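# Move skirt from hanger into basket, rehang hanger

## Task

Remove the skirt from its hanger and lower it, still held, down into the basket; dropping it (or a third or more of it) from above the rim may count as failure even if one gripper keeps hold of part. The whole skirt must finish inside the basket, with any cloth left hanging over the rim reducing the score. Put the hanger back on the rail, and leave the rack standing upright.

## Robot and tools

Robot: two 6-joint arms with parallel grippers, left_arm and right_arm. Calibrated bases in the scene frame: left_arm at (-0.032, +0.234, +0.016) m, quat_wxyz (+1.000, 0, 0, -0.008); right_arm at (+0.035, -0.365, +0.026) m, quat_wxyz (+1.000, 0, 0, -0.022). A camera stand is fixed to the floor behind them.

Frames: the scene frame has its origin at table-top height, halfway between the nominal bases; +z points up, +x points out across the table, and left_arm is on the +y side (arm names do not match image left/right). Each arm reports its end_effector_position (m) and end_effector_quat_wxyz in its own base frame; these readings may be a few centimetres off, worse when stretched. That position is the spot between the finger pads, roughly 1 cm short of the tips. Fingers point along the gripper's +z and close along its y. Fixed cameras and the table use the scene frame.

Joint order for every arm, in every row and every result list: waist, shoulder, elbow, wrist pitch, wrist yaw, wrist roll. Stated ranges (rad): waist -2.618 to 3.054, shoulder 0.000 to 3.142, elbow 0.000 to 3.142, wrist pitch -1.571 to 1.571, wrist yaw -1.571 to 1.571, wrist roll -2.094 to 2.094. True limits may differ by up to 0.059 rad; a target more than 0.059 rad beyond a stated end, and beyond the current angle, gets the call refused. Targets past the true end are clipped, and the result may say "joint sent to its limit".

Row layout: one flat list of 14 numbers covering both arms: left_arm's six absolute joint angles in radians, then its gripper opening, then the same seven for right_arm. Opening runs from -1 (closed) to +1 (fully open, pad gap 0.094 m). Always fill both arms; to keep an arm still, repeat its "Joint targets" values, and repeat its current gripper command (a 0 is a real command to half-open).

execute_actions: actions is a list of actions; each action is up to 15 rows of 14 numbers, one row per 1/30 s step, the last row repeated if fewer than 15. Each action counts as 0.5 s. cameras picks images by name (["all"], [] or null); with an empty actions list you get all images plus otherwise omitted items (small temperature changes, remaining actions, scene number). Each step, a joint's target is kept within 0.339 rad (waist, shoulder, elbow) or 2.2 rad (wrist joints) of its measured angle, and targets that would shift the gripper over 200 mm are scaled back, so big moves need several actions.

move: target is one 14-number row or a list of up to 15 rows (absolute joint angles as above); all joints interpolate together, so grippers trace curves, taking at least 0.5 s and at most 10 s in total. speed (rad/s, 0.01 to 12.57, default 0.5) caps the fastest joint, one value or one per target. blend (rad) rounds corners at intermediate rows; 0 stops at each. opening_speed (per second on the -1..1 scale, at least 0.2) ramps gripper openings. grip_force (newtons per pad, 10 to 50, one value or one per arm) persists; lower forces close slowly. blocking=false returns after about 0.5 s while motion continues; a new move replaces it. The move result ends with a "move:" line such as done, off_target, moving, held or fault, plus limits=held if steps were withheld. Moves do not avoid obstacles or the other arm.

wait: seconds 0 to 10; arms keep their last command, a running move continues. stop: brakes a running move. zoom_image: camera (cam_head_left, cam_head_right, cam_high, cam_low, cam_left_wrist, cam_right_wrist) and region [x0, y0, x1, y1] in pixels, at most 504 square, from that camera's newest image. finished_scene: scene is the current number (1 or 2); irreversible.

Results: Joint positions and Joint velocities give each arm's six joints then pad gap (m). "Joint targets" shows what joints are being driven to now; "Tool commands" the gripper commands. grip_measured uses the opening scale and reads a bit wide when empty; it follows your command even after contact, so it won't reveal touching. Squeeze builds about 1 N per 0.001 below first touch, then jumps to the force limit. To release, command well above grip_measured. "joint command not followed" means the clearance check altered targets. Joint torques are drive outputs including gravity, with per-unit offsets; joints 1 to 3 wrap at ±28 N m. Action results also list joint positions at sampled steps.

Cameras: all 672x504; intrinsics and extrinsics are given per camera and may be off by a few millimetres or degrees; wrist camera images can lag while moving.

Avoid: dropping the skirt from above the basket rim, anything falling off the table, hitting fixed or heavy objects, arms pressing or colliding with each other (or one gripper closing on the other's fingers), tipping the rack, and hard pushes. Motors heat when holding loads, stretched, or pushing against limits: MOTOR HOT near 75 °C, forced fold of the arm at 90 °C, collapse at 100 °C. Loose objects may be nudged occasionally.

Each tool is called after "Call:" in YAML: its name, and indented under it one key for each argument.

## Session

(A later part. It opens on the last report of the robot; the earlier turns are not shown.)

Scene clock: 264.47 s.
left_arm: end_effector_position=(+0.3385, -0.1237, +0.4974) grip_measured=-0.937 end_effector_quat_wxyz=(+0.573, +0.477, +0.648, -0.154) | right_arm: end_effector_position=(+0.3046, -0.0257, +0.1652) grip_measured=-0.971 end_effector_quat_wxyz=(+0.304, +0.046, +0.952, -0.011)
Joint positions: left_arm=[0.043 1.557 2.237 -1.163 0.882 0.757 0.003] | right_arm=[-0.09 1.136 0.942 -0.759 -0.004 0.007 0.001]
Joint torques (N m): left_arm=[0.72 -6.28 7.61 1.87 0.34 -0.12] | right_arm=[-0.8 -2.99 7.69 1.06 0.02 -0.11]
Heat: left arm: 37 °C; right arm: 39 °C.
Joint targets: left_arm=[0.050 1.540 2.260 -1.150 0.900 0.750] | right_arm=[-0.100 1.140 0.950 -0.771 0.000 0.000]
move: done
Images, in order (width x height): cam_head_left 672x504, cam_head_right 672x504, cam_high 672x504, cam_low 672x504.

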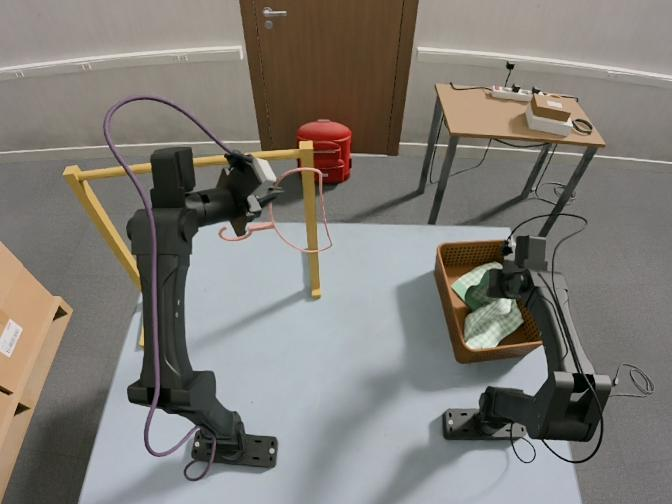

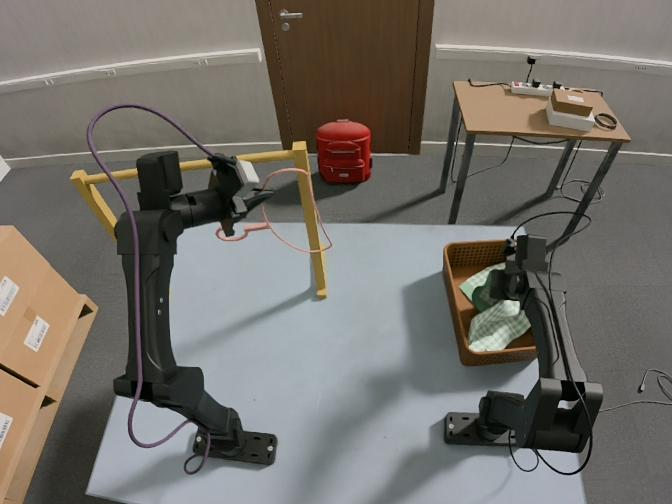

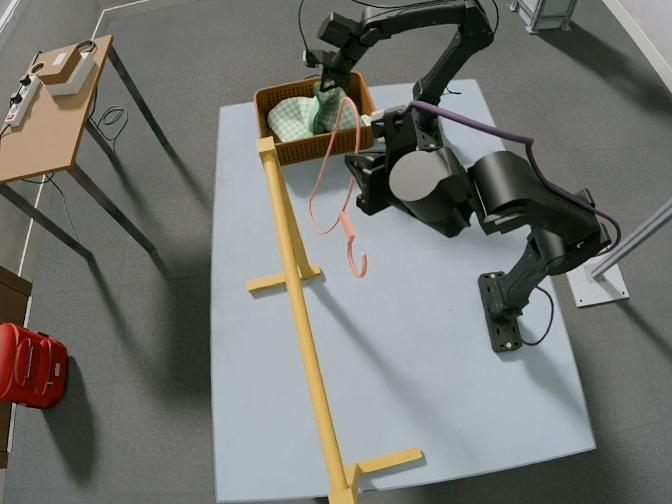

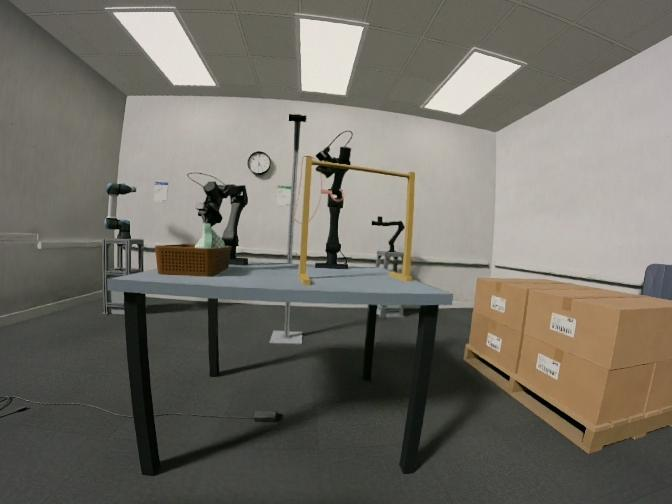

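Going beautifully. Lower the rest and release inside.

Call:
move:
  target:
    - [0.05,1.54,2.26,-1.15,0.9,0.75,-1,-0.12,1.24,0.60,-0.325,0,0,-1]
    - [0.05,1.54,2.26,-1.15,0.9,0.75,-1,-0.12,1.24,0.60,-0.325,0,0,0.2]
  speed: 0.25
  opening_speed: 1.0
  cameras: ["cam_head_left","cam_left_wrist"]

Call:
zoom_image:
  camera: "cam_head_left"
  region: [420, 200, 580, 380]

Scene clock: 269.83 s.
left_arm: end_effector_position=(+0.3385, -0.1237, +0.4974) grip_measured=-0.937 end_effector_quat_wxyz=(+0.573, +0.477, +0.648, -0.154) | right_arm: end_effector_position=(+0.3096, -0.0328, +0.0700) grip_measured=+0.197 end_effector_quat_wxyz=(+0.303, +0.056, +0.951, -0.014)
Joint positions: left_arm=[0.043 1.557 2.237 -1.163 0.882 0.757 0.003] | right_arm=[-0.111 1.231 0.613 -0.337 -0.004 0.007 0.056]
Joint torques (N m): left_arm=[0.7 -6.24 7.58 1.86 0.36 -0.12] | right_arm=[-0.72 -3.08 5.33 1.34 0 -0.07]
Heat: left arm: 37 °C; right arm: 38 °C.
Joint targets: left_arm=[0.050 1.540 2.260 -1.150 0.900 0.750] | right_arm=[-0.120 1.240 0.600 -0.325 0.000 0.000]
move: done
camera_calibration:
cam_left_wrist: T_world_to_cam=[[-0.796924, -0.494794, -0.346542, 0.382001], [-0.156879, 0.723505, -0.672257, 0.512545], [0.583354, -0.481372, -0.654201, 0.154472], [0, 0, 0, 1]] pos_world=[0.294721, -0.107459, 0.577997]
Images, in order (width x height): cam_head_left 672x504, cam_left_wrist 672x504.

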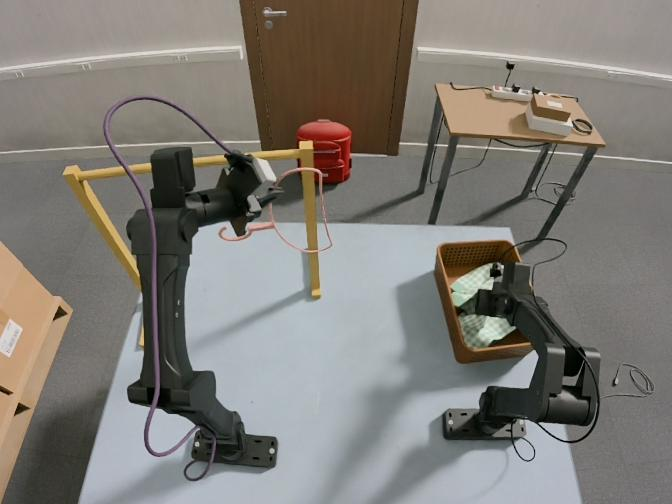

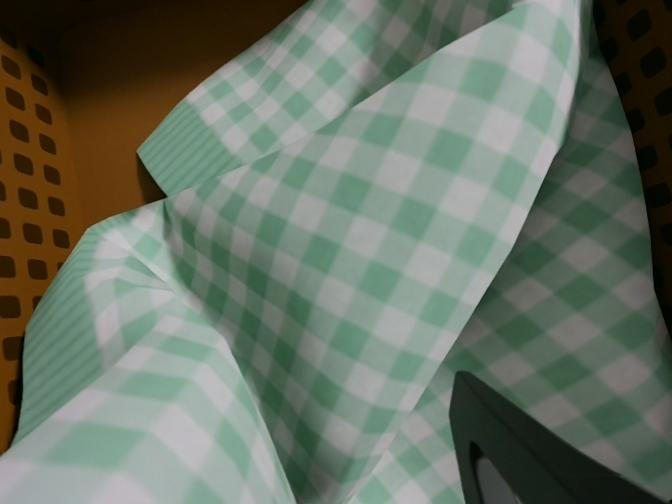

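Scaled by 2.800.

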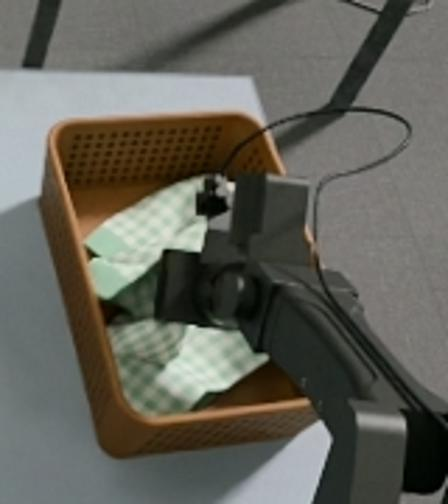

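Call:
move:
  target:
    - [0.05,1.54,2.26,-1.15,0.9,0.75,-1,-0.11,1.14,0.85,-0.67,0,0,0.2]
    - [-0.474,1.93,2.20,-1.55,0.24,1.19,-1,-0.2,0.75,0.95,-0.20,-0.6,0,1]
  speed: 0.45
  cameras: ["cam_head_left","cam_head_right","cam_right_wrist","cam_low","cam_high"]

Call:
zoom_image:
  camera: "cam_head_left"
  region: [220, 200, 420, 380]

Call:
zoom_image:
  camera: "cam_low"
  region: [220, 150, 380, 290]

Call:
zoom_image:
  camera: "cam_head_left"
  region: [420, 200, 580, 380]

Scene clock: 283.33 s.
left_arm: end_effector_position=(+0.3414, -0.2225, +0.2610) grip_measured=-0.937 end_effector_quat_wxyz=(+0.190, +0.736, +0.647, -0.056) | right_arm: end_effector_position=(+0.2932, +0.0472, +0.3903) grip_measured=+0.997 end_effector_quat_wxyz=(+0.678, -0.133, +0.707, +0.150)
Joint positions: left_arm=[-0.475 1.92 2.209 -1.539 0.24 1.185 0.003] | right_arm=[-0.19 0.755 0.923 -0.21 -0.593 0.007 0.094]
Joint torques (N m): left_arm=[0.16 -8.14 5.67 0.84 0.11 0.01] | right_arm=[-0.76 -0.54 9.37 1.75 -0.1 -0.08]
Heat: left arm: 37 °C; right arm: 37 °C.
Joint targets: left_arm=[-0.474 1.930 2.200 -1.550 0.240 1.190] | right_arm=[-0.200 0.750 0.950 -0.200 -0.600 0.000]
move: done
camera_calibration:
cam_right_wrist: T_world_to_cam=[[0.401272, -0.91578, -0.0180984, -0.0688406], [-0.435365, -0.173307, -0.883415, 0.516254], [0.805877, 0.362369, -0.468242, 0.0211211], [0, 0, 0, 1]] pos_world=[0.235362, 0.018774, 0.46471]
Images, in order (width x height): cam_head_left 672x504, cam_head_right 672x504, cam_high 672x504, cam_low 672x504, cam_right_wrist 672x504.

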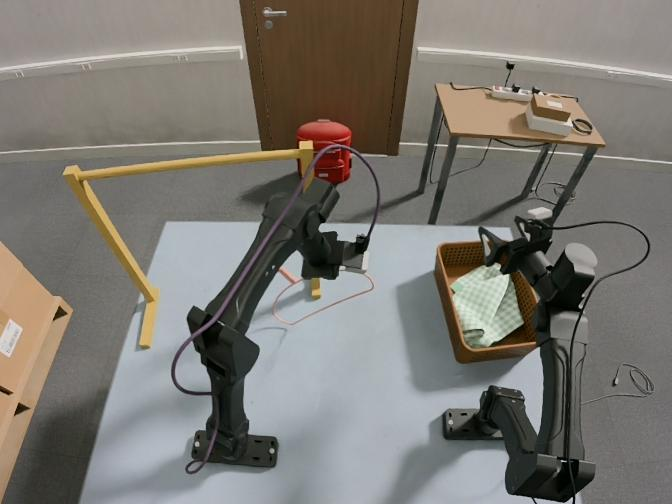

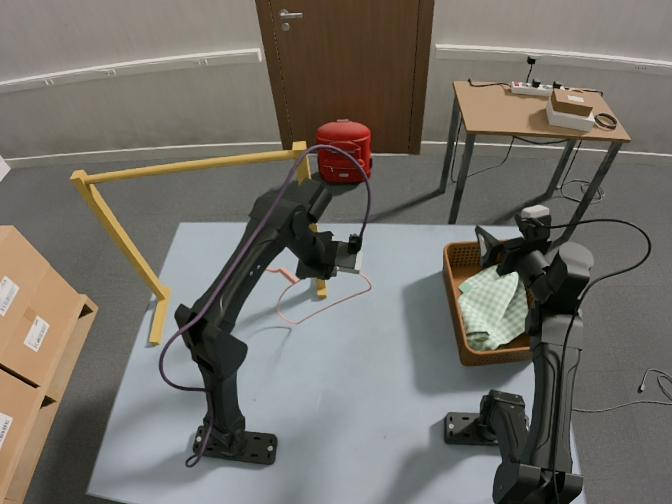

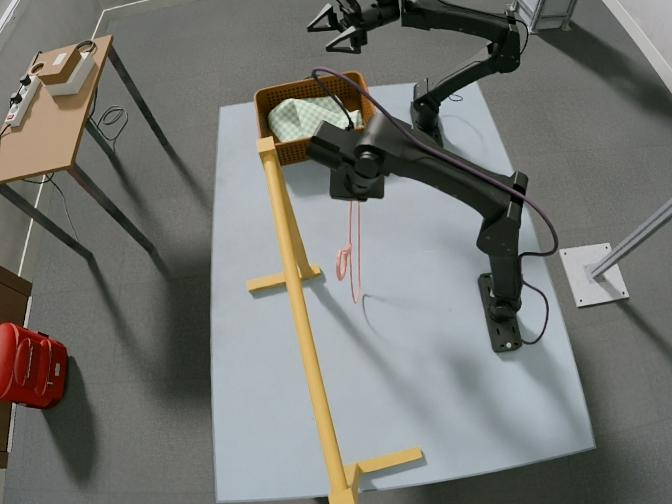

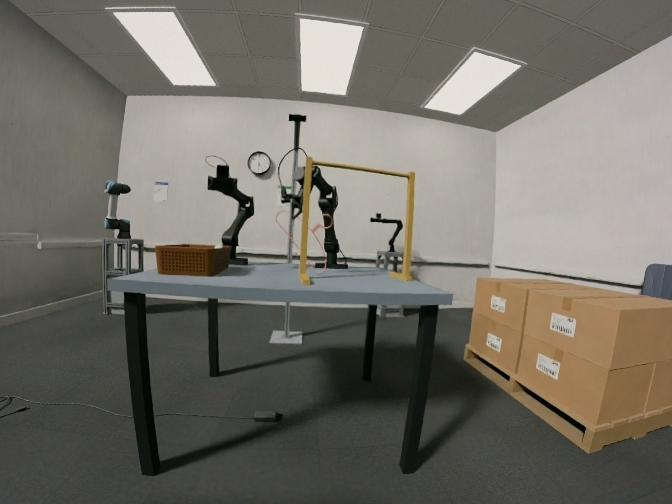

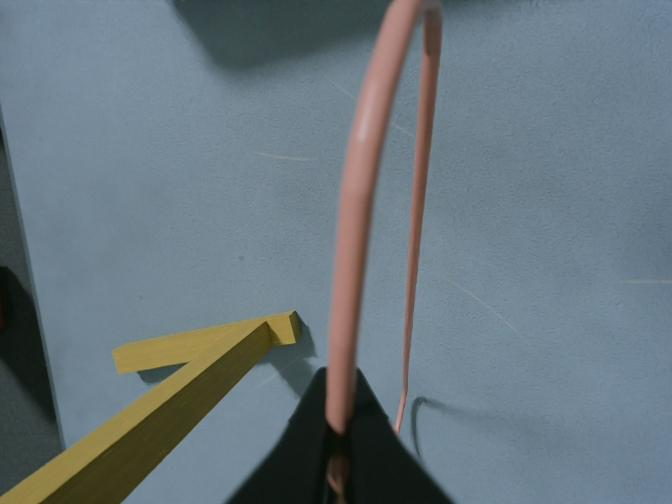

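Scaled by 2.520.

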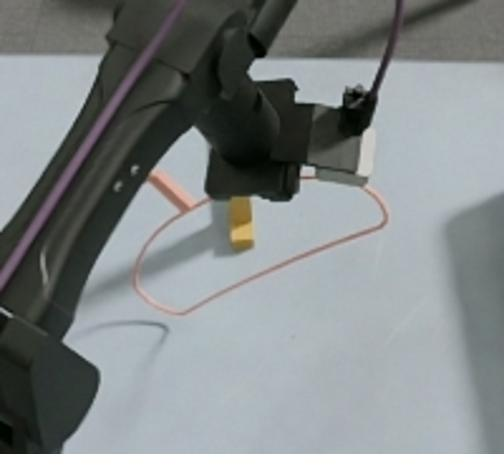

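Scaled by 3.150.

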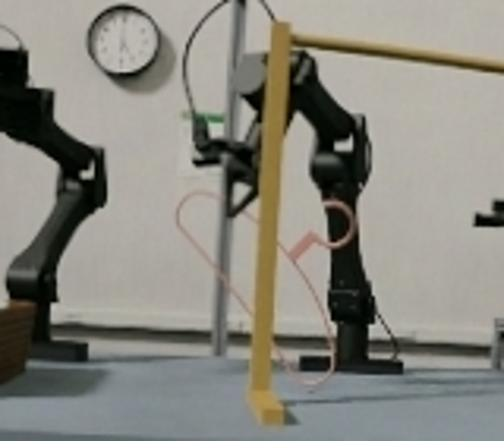

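Scaled by 2.800.

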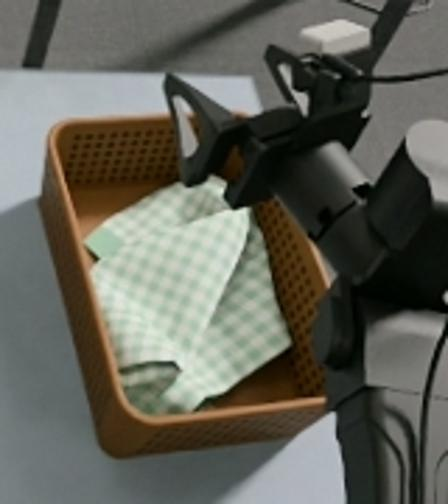

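Call:
move:
  target: [-0.474,1.989,1.55,-0.947,0.24,1.19,-1,-0.2,0.75,0.95,-0.20,-0.6,0,1]
  speed: 0.25
  cameras: ["cam_head_left","cam_right_wrist","cam_low","cam_high"]

Call:
zoom_image:
  camera: "cam_head_left"
  region: [220, 200, 420, 380]

Call:
zoom_image:
  camera: "cam_low"
  region: [220, 150, 380, 290]

Scene clock: 307.40 s.
left_arm: end_effector_position=(+0.3545, -0.2275, +0.0790) grip_measured=-0.937 end_effector_quat_wxyz=(+0.131, +0.741, +0.655, -0.072) | right_arm: end_effector_position=(+0.2932, +0.0472, +0.3903) grip_measured=+0.997 end_effector_quat_wxyz=(+0.678, -0.133, +0.707, +0.150)
Joint positions: left_arm=[-0.476 1.97 1.564 -0.968 0.228 1.194 0.003] | right_arm=[-0.19 0.755 0.923 -0.21 -0.593 0.007 0.094]
Joint torques (N m): left_arm=[0.27 -8.34 5.76 0.92 0.2 -0.1] | right_arm=[-0.73 -0.69 9.4 1.73 -0.11 -0.12]
Heat: left arm: 36 °C; right arm: 39 °C.
Joint targets: left_arm=[-0.474 1.989 1.550 -0.947 0.240 1.190] | right_arm=[-0.200 0.750 0.950 -0.200 -0.600 0.000]
move: done
camera_calibration:
cam_right_wrist: T_world_to_cam=[[0.401272, -0.91578, -0.0180984, -0.0688406], [-0.435365, -0.173307, -0.883415, 0.516254], [0.805877, 0.362369, -0.468242, 0.0211211], [0, 0, 0, 1]] pos_world=[0.235362, 0.018774, 0.46471]
Images, in order (width x height): cam_head_left 672x504, cam_high 672x504, cam_low 672x504, cam_right_wrist 672x504.

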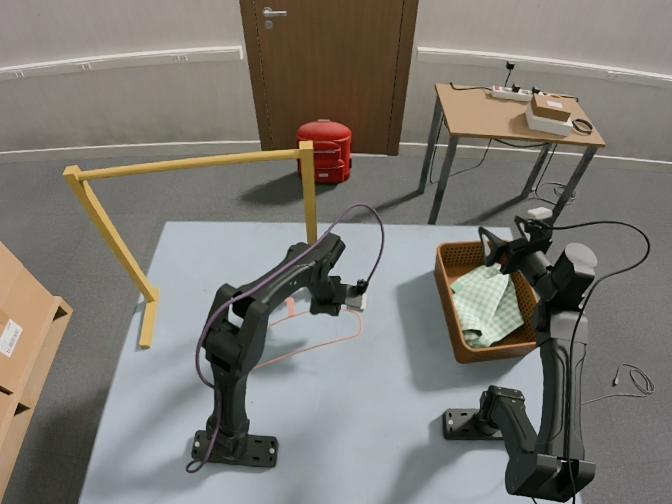

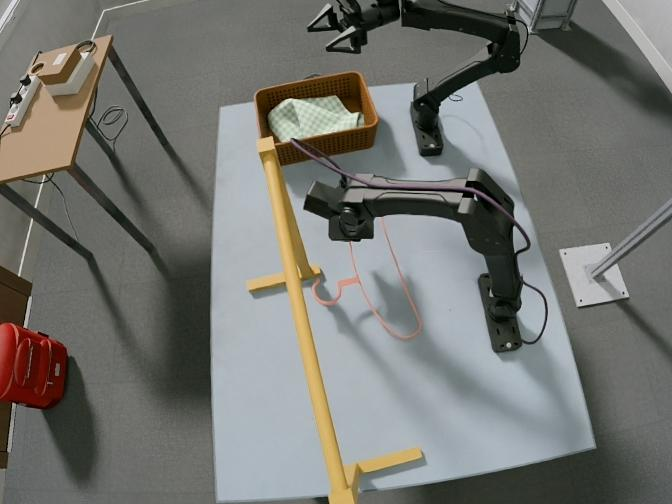

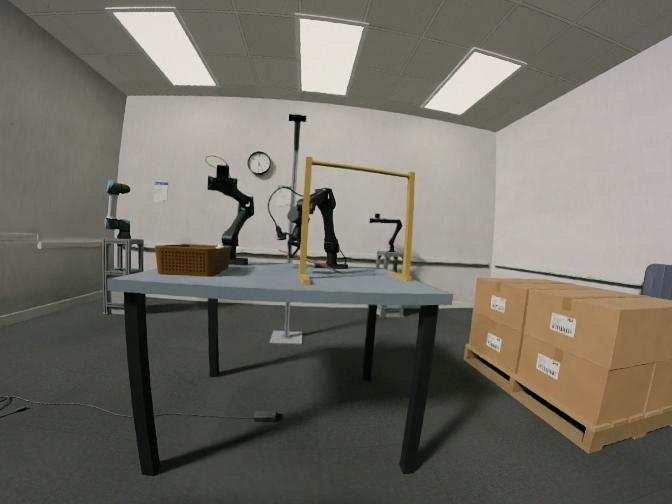

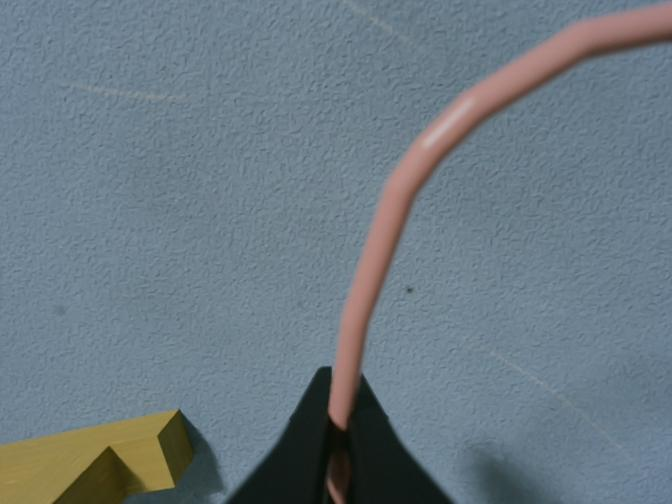

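Scaled by 2.520.

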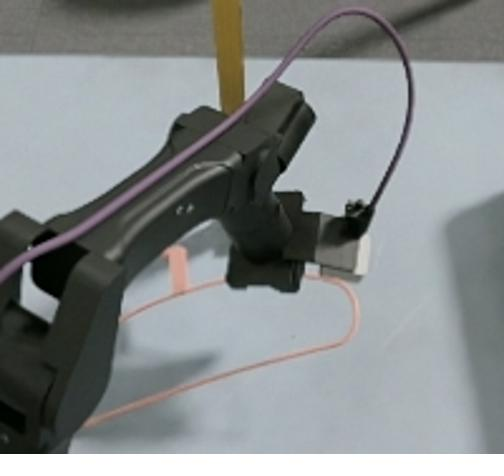

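Scaled by 3.150.

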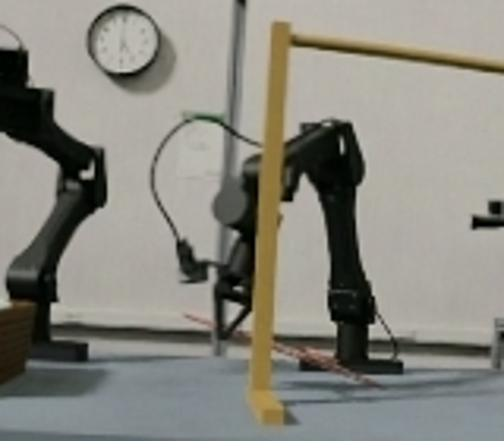

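Call:
move:
  target: [-0.474,2.063,1.382,-0.732,0.24,1.19,-1,-0.2,0.75,0.95,-0.20,-0.6,0,1]
  speed: 0.2
  cameras: ["cam_head_left","cam_low","cam_high"]

Call:
zoom_image:
  camera: "cam_head_left"
  region: [220, 240, 420, 420]

Call:
zoom_image:
  camera: "cam_high"
  region: [220, 140, 480, 380]

Scene clock: 313.53 s.
left_arm: end_effector_position=(+0.3524, -0.2250, +0.0149) grip_measured=-0.937 end_effector_quat_wxyz=(+0.124, +0.740, +0.657, -0.071) | right_arm: end_effector_position=(+0.2932, +0.0472, +0.3903) grip_measured=+0.997 end_effector_quat_wxyz=(+0.678, -0.133, +0.707, +0.150)
Joint positions: left_arm=[-0.476 2.037 1.4 -0.75 0.221 1.193 0.003] | right_arm=[-0.19 0.755 0.923 -0.21 -0.593 0.007 0.094]
Joint torques (N m): left_arm=[0.28 -7.95 5.03 0.88 0.25 -0.06] | right_arm=[-0.8 -0.61 9.4 1.74 -0.14 -0.08]
Heat: left arm: 36 °C; right arm: 39 °C.
Joint targets: left_arm=[-0.474 2.063 1.382 -0.732 0.240 1.190] | right_arm=[-0.200 0.750 0.950 -0.200 -0.600 0.000]
move: done
Images, in order (width x height): cam_head_left 672x504, cam_high 672x504, cam_low 672x504.

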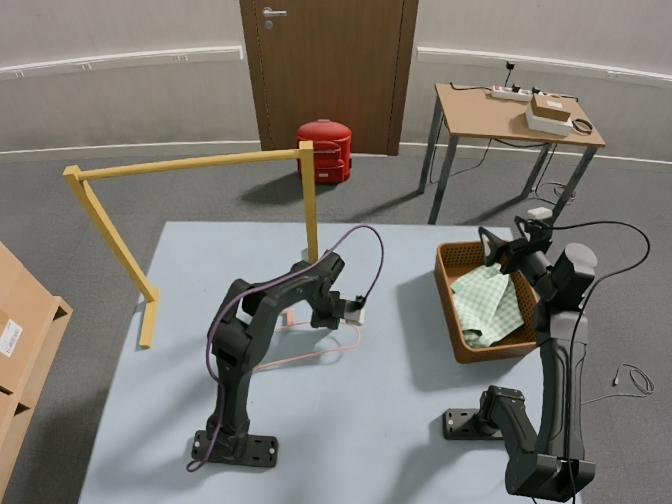

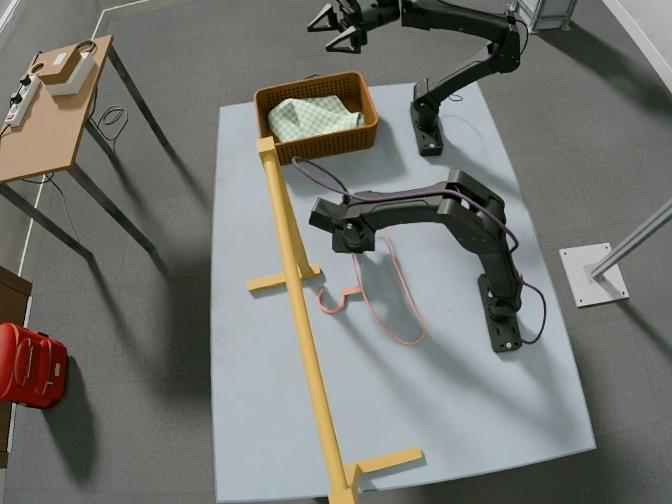

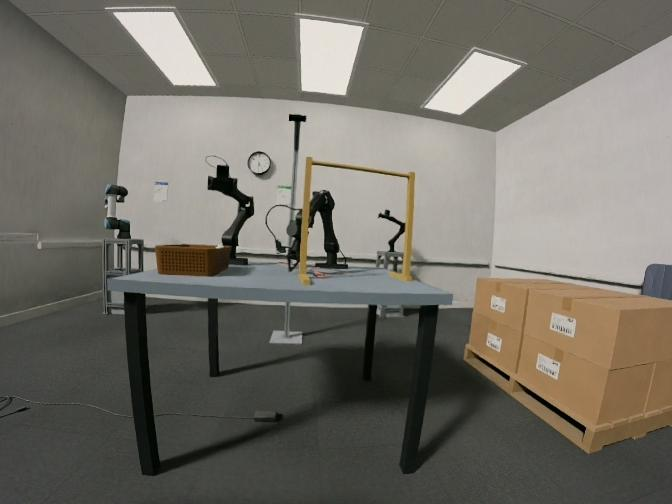

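Scaled by 2.520.

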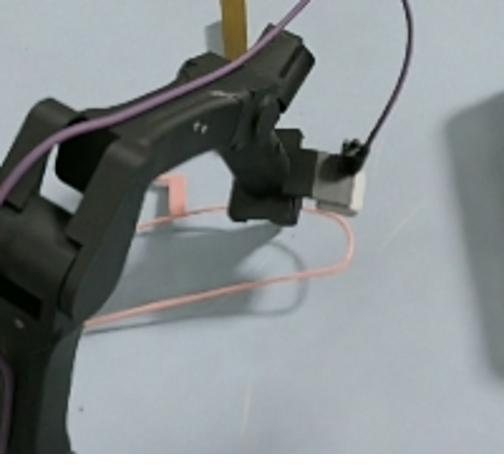

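Scaled by 1.938.

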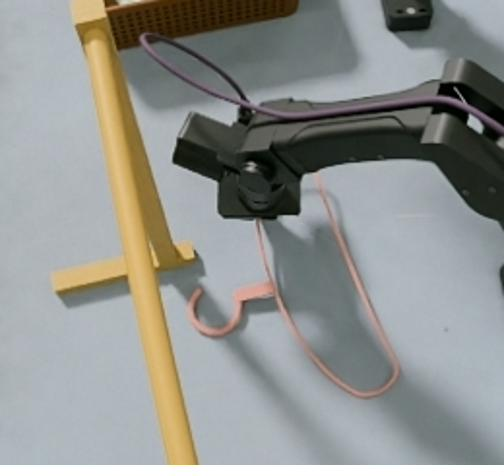

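Call:
move:
  target:
    - [-0.474,2.063,1.382,-0.732,0.24,1.19,-1,-0.2,0.75,0.95,-0.20,-0.6,0,1]
    - [-0.474,2.063,1.382,-0.732,0.24,1.19,0.8,-0.2,0.75,0.95,-0.20,-0.6,0,1]
    - [-0.2,1.80,1.75,-1.40,0.1,0.3,1,-0.2,0.75,0.95,-0.20,-0.6,0,1]
  speed: 0.4
  opening_speed: 1.0
  cameras: ["cam_head_left","cam_head_right","cam_right_wrist","cam_high"]

Call:
zoom_image:
  camera: "cam_high"
  region: [220, 140, 480, 380]

Scene clock: 321.20 s.
left_arm: end_effector_position=(+0.3443, -0.0893, +0.1579) grip_measured=+0.998 end_effector_quat_wxyz=(+0.038, +0.253, +0.965, -0.050) | right_arm: end_effector_position=(+0.2932, +0.0472, +0.3903) grip_measured=+0.997 end_effector_quat_wxyz=(+0.678, -0.133, +0.707, +0.150)
Joint positions: left_arm=[-0.204 1.83 1.722 -1.391 0.105 0.305 0.094] | right_arm=[-0.19 0.755 0.923 -0.21 -0.593 0.007 0.094]
Joint torques (N m): left_arm=[0.36 -11.06 9.24 0.4 -0.02 -0.11] | right_arm=[-0.77 -0.57 9.39 1.77 -0.13 -0.09]
Heat: left arm: 37 °C; right arm: 40 °C.
Joint targets: left_arm=[-0.200 1.800 1.750 -1.400 0.100 0.300] | right_arm=[-0.200 0.750 0.950 -0.200 -0.600 0.000]
move: done
camera_calibration:
cam_right_wrist: T_world_to_cam=[[0.401272, -0.91578, -0.0180984, -0.0688406], [-0.435365, -0.173307, -0.883415, 0.516254], [0.805877, 0.362369, -0.468242, 0.0211211], [0, 0, 0, 1]] pos_world=[0.235362, 0.018774, 0.46471]
Images, in order (width x height): cam_head_left 672x504, cam_head_right 672x504, cam_high 672x504, cam_right_wrist 672x504.

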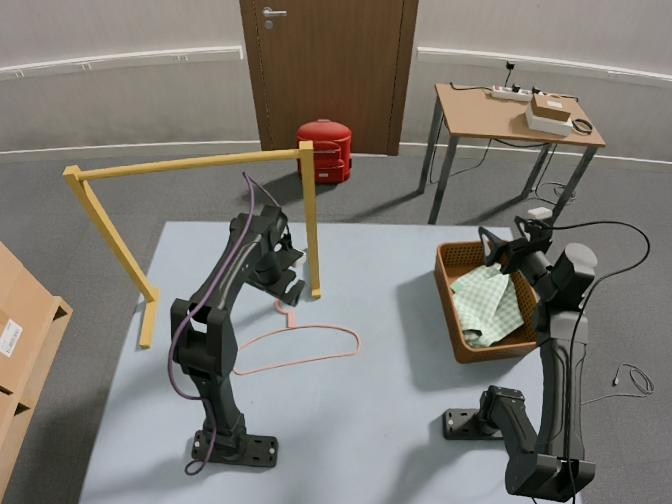

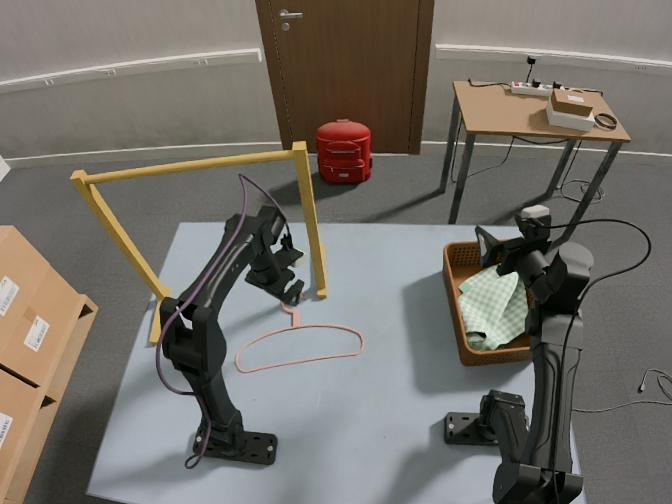

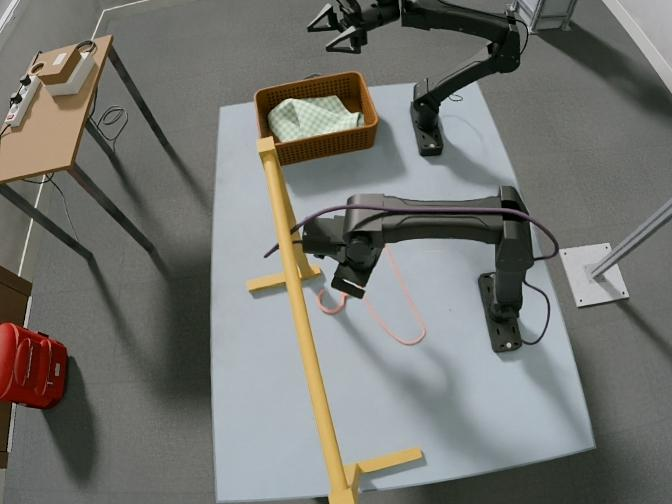

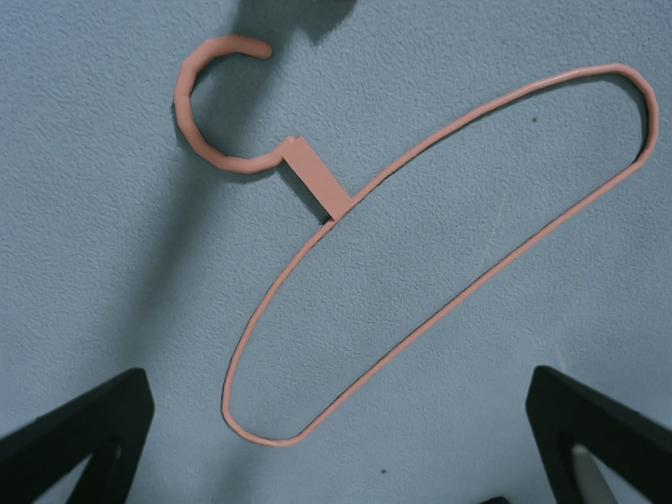

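Scaled by 1.938.

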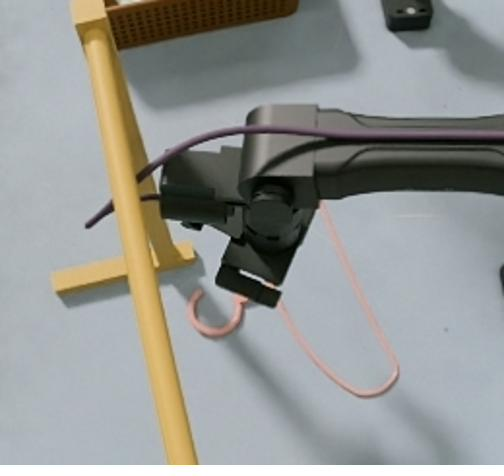

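Call:
move:
  target: [-0.28,1.925,1.475,-1.03,0.0,-0.408,1,-0.2,0.75,0.95,-0.20,-0.6,0,1]
  speed: 0.4
  cameras: ["cam_head_left","cam_right_wrist","cam_low","cam_high"]

Call:
zoom_image:
  camera: "cam_low"
  region: [240, 180, 400, 300]

Scene clock: 334.20 s.
left_arm: end_effector_position=(+0.3684, -0.1043, +0.0739) grip_measured=+0.998 end_effector_quat_wxyz=(+0.050, -0.064, +0.996, -0.023) | right_arm: end_effector_position=(+0.2932, +0.0472, +0.3903) grip_measured=+0.997 end_effector_quat_wxyz=(+0.678, -0.133, +0.707, +0.150)
Joint positions: left_arm=[-0.273 1.908 1.488 -1.041 0.011 -0.402 0.094] | right_arm=[-0.19 0.755 0.923 -0.21 -0.593 0.007 0.094]
Joint torques (N m): left_arm=[-0.57 -7.82 5.65 0.66 -0.12 -0.11] | right_arm=[-0.85 -0.64 9.29 1.74 -0.12 -0.07]
Heat: left arm: 37 °C; right arm: 40 °C.
Joint targets: left_arm=[-0.280 1.925 1.475 -1.030 0.000 -0.408] | right_arm=[-0.200 0.750 0.950 -0.200 -0.600 0.000]
move: done
camera_calibration:
cam_right_wrist: T_world_to_cam=[[0.401272, -0.91578, -0.0180984, -0.0688406], [-0.435365, -0.173307, -0.883415, 0.516254], [0.805877, 0.362369, -0.468242, 0.0211211], [0, 0, 0, 1]] pos_world=[0.235362, 0.018774, 0.46471]
Images, in order (width x height): cam_head_left 672x504, cam_high 672x504, cam_low 672x504, cam_right_wrist 672x504.

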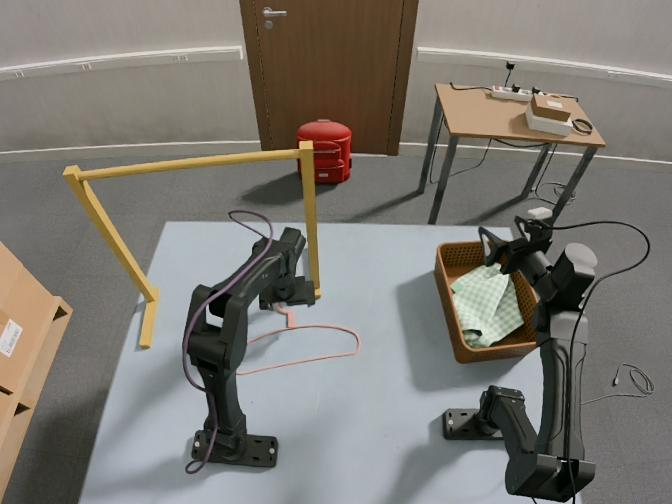

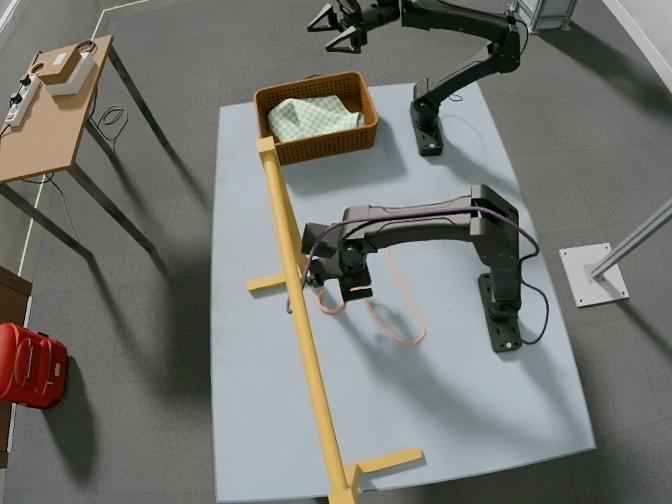

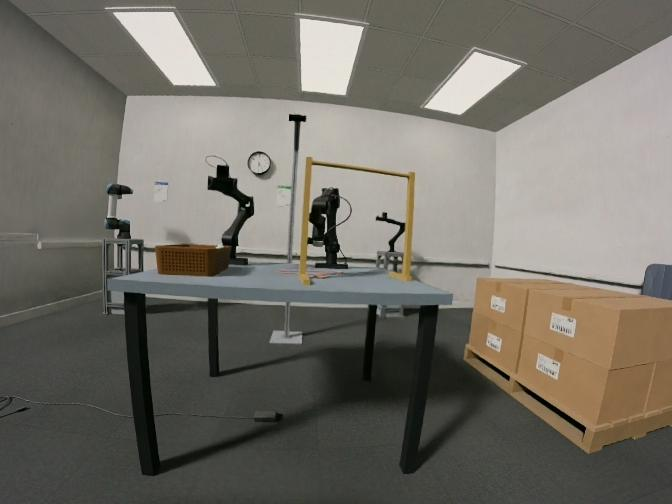

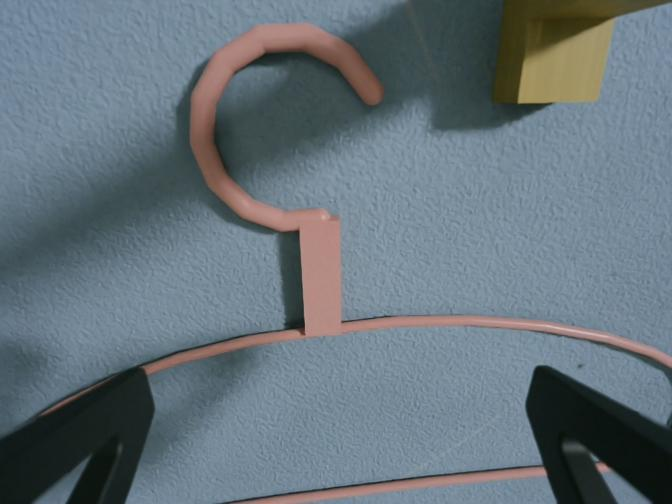

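Scaled by 3.150.

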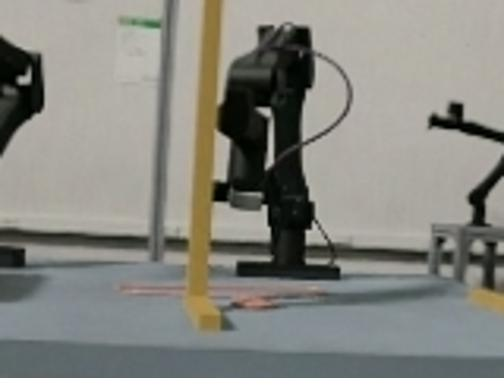

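Call:
move:
  target: [-0.28,2.005,1.300,-0.763,0.0,-0.408,1,-0.2,0.75,0.95,-0.20,-0.6,0,1]
  speed: 0.12
  cameras: ["cam_head_left","cam_right_wrist","cam_low"]

Call:
zoom_image:
  camera: "cam_low"
  region: [240, 180, 400, 300]

Call:
zoom_image:
  camera: "cam_head_left"
  region: [220, 260, 380, 380]

Scene clock: 340.70 s.
left_arm: end_effector_position=(+0.3720, -0.1053, +0.0064) grip_measured=+0.998 end_effector_quat_wxyz=(+0.057, -0.064, +0.996, -0.026) | right_arm: end_effector_position=(+0.2932, +0.0472, +0.3903) grip_measured=+0.997 end_effector_quat_wxyz=(+0.678, -0.133, +0.707, +0.150)
Joint positions: left_arm=[-0.273 1.985 1.314 -0.775 0.011 -0.403 0.094] | right_arm=[-0.19 0.755 0.923 -0.21 -0.593 0.007 0.094]
Joint torques (N m): left_arm=[-0.54 -7.86 5.18 0.69 -0.13 -0.11] | right_arm=[-0.76 -0.61 9.31 1.73 -0.1 -0.07]
Heat: left arm: 37 °C; right arm: 40 °C.
Joint targets: left_arm=[-0.280 2.005 1.300 -0.763 0.000 -0.408] | right_arm=[-0.200 0.750 0.950 -0.200 -0.600 0.000]
move: done
camera_calibration:
cam_right_wrist: T_world_to_cam=[[0.401272, -0.91578, -0.0180984, -0.0688406], [-0.435365, -0.173307, -0.883415, 0.516254], [0.805877, 0.362369, -0.468242, 0.0211211], [0, 0, 0, 1]] pos_world=[0.235362, 0.018774, 0.46471]
Images, in order (width x height): cam_head_left 672x504, cam_low 672x504, cam_right_wrist 672x504.

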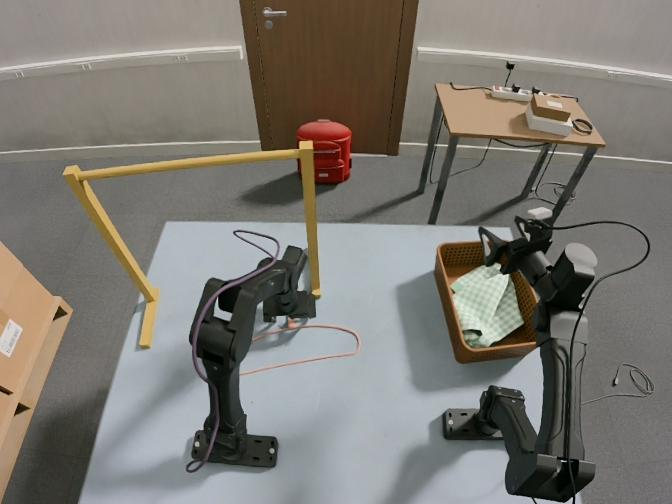

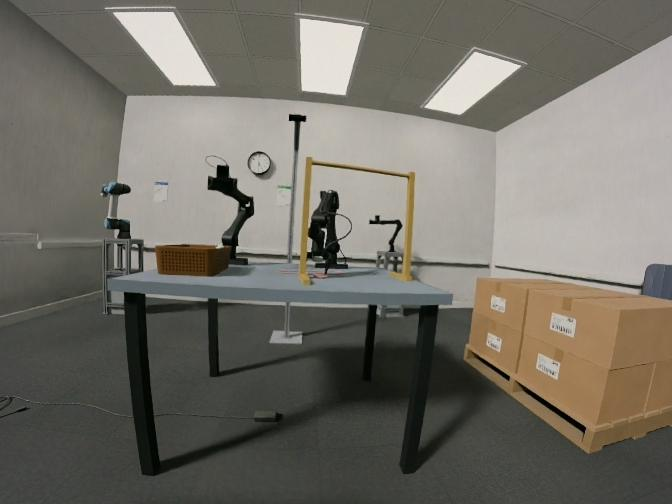

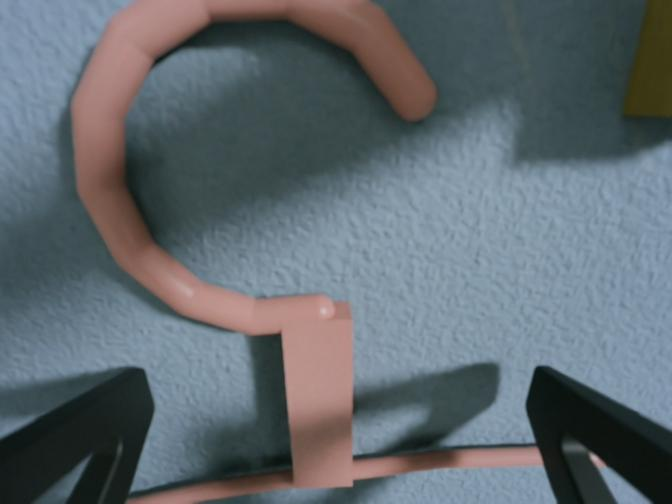

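Scaled by 3.150.

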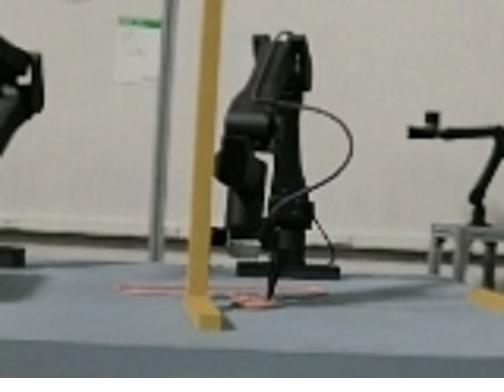

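Scaled by 3.150.

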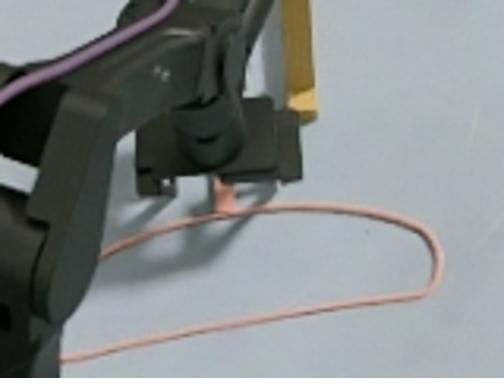

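Call:
move:
  target:
    - [-0.28,2.012,1.280,-0.745,0.0,-0.408,1,-0.2,0.75,0.95,-0.20,-0.6,0,1]
    - [-0.28,2.012,1.280,-0.745,0.0,-0.408,-1,-0.2,0.75,0.95,-0.20,-0.6,0,1]
  speed: 0.12
  opening_speed: 0.8
  cameras: ["cam_head_left","cam_right_wrist"]

Scene clock: 345.60 s.
left_arm: end_effector_position=(+0.3719, -0.1017, +0.0033) grip_measured=-0.711 end_effector_quat_wxyz=(+0.062, -0.064, +0.996, -0.014) | right_arm: end_effector_position=(+0.2932, +0.0472, +0.3903) grip_measured=+0.997 end_effector_quat_wxyz=(+0.678, -0.133, +0.707, +0.150)
Joint positions: left_arm=[-0.277 1.985 1.3 -0.759 -0.016 -0.405 0.014] | right_arm=[-0.19 0.755 0.923 -0.21 -0.593 0.007 0.094]
Joint torques (N m): left_arm=[-0.29 -7.27 4.64 0.75 0.13 -0.1] | right_arm=[-0.91 -0.64 9.36 1.79 -0.09 -0.06]
Heat: left arm: 37 °C; right arm: 40 °C.
Joint targets: left_arm=[-0.280 2.012 1.280 -0.745 0.000 -0.408] | right_arm=[-0.200 0.750 0.950 -0.200 -0.600 0.000]
move: done
camera_calibration:
cam_right_wrist: T_world_to_cam=[[0.401272, -0.91578, -0.0180984, -0.0688406], [-0.435365, -0.173307, -0.883415, 0.516254], [0.805877, 0.362369, -0.468242, 0.0211211], [0, 0, 0, 1]] pos_world=[0.235362, 0.018774, 0.46471]
Images, in order (width x height): cam_head_left 672x504, cam_right_wrist 672x504.

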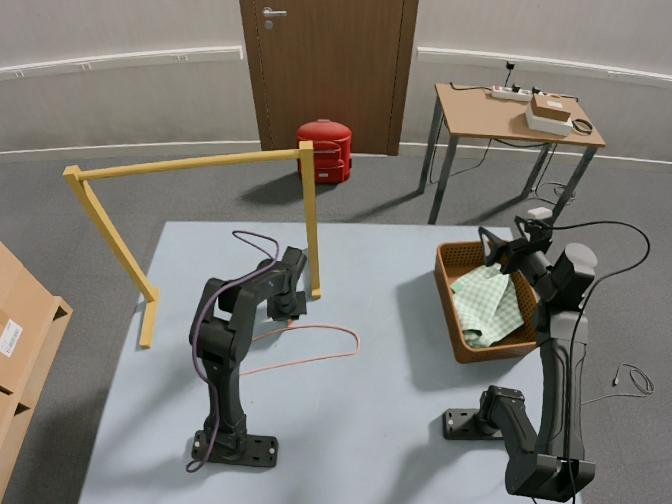

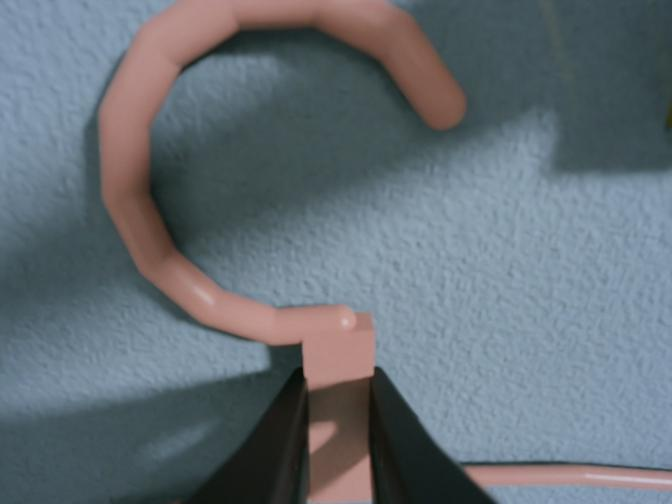

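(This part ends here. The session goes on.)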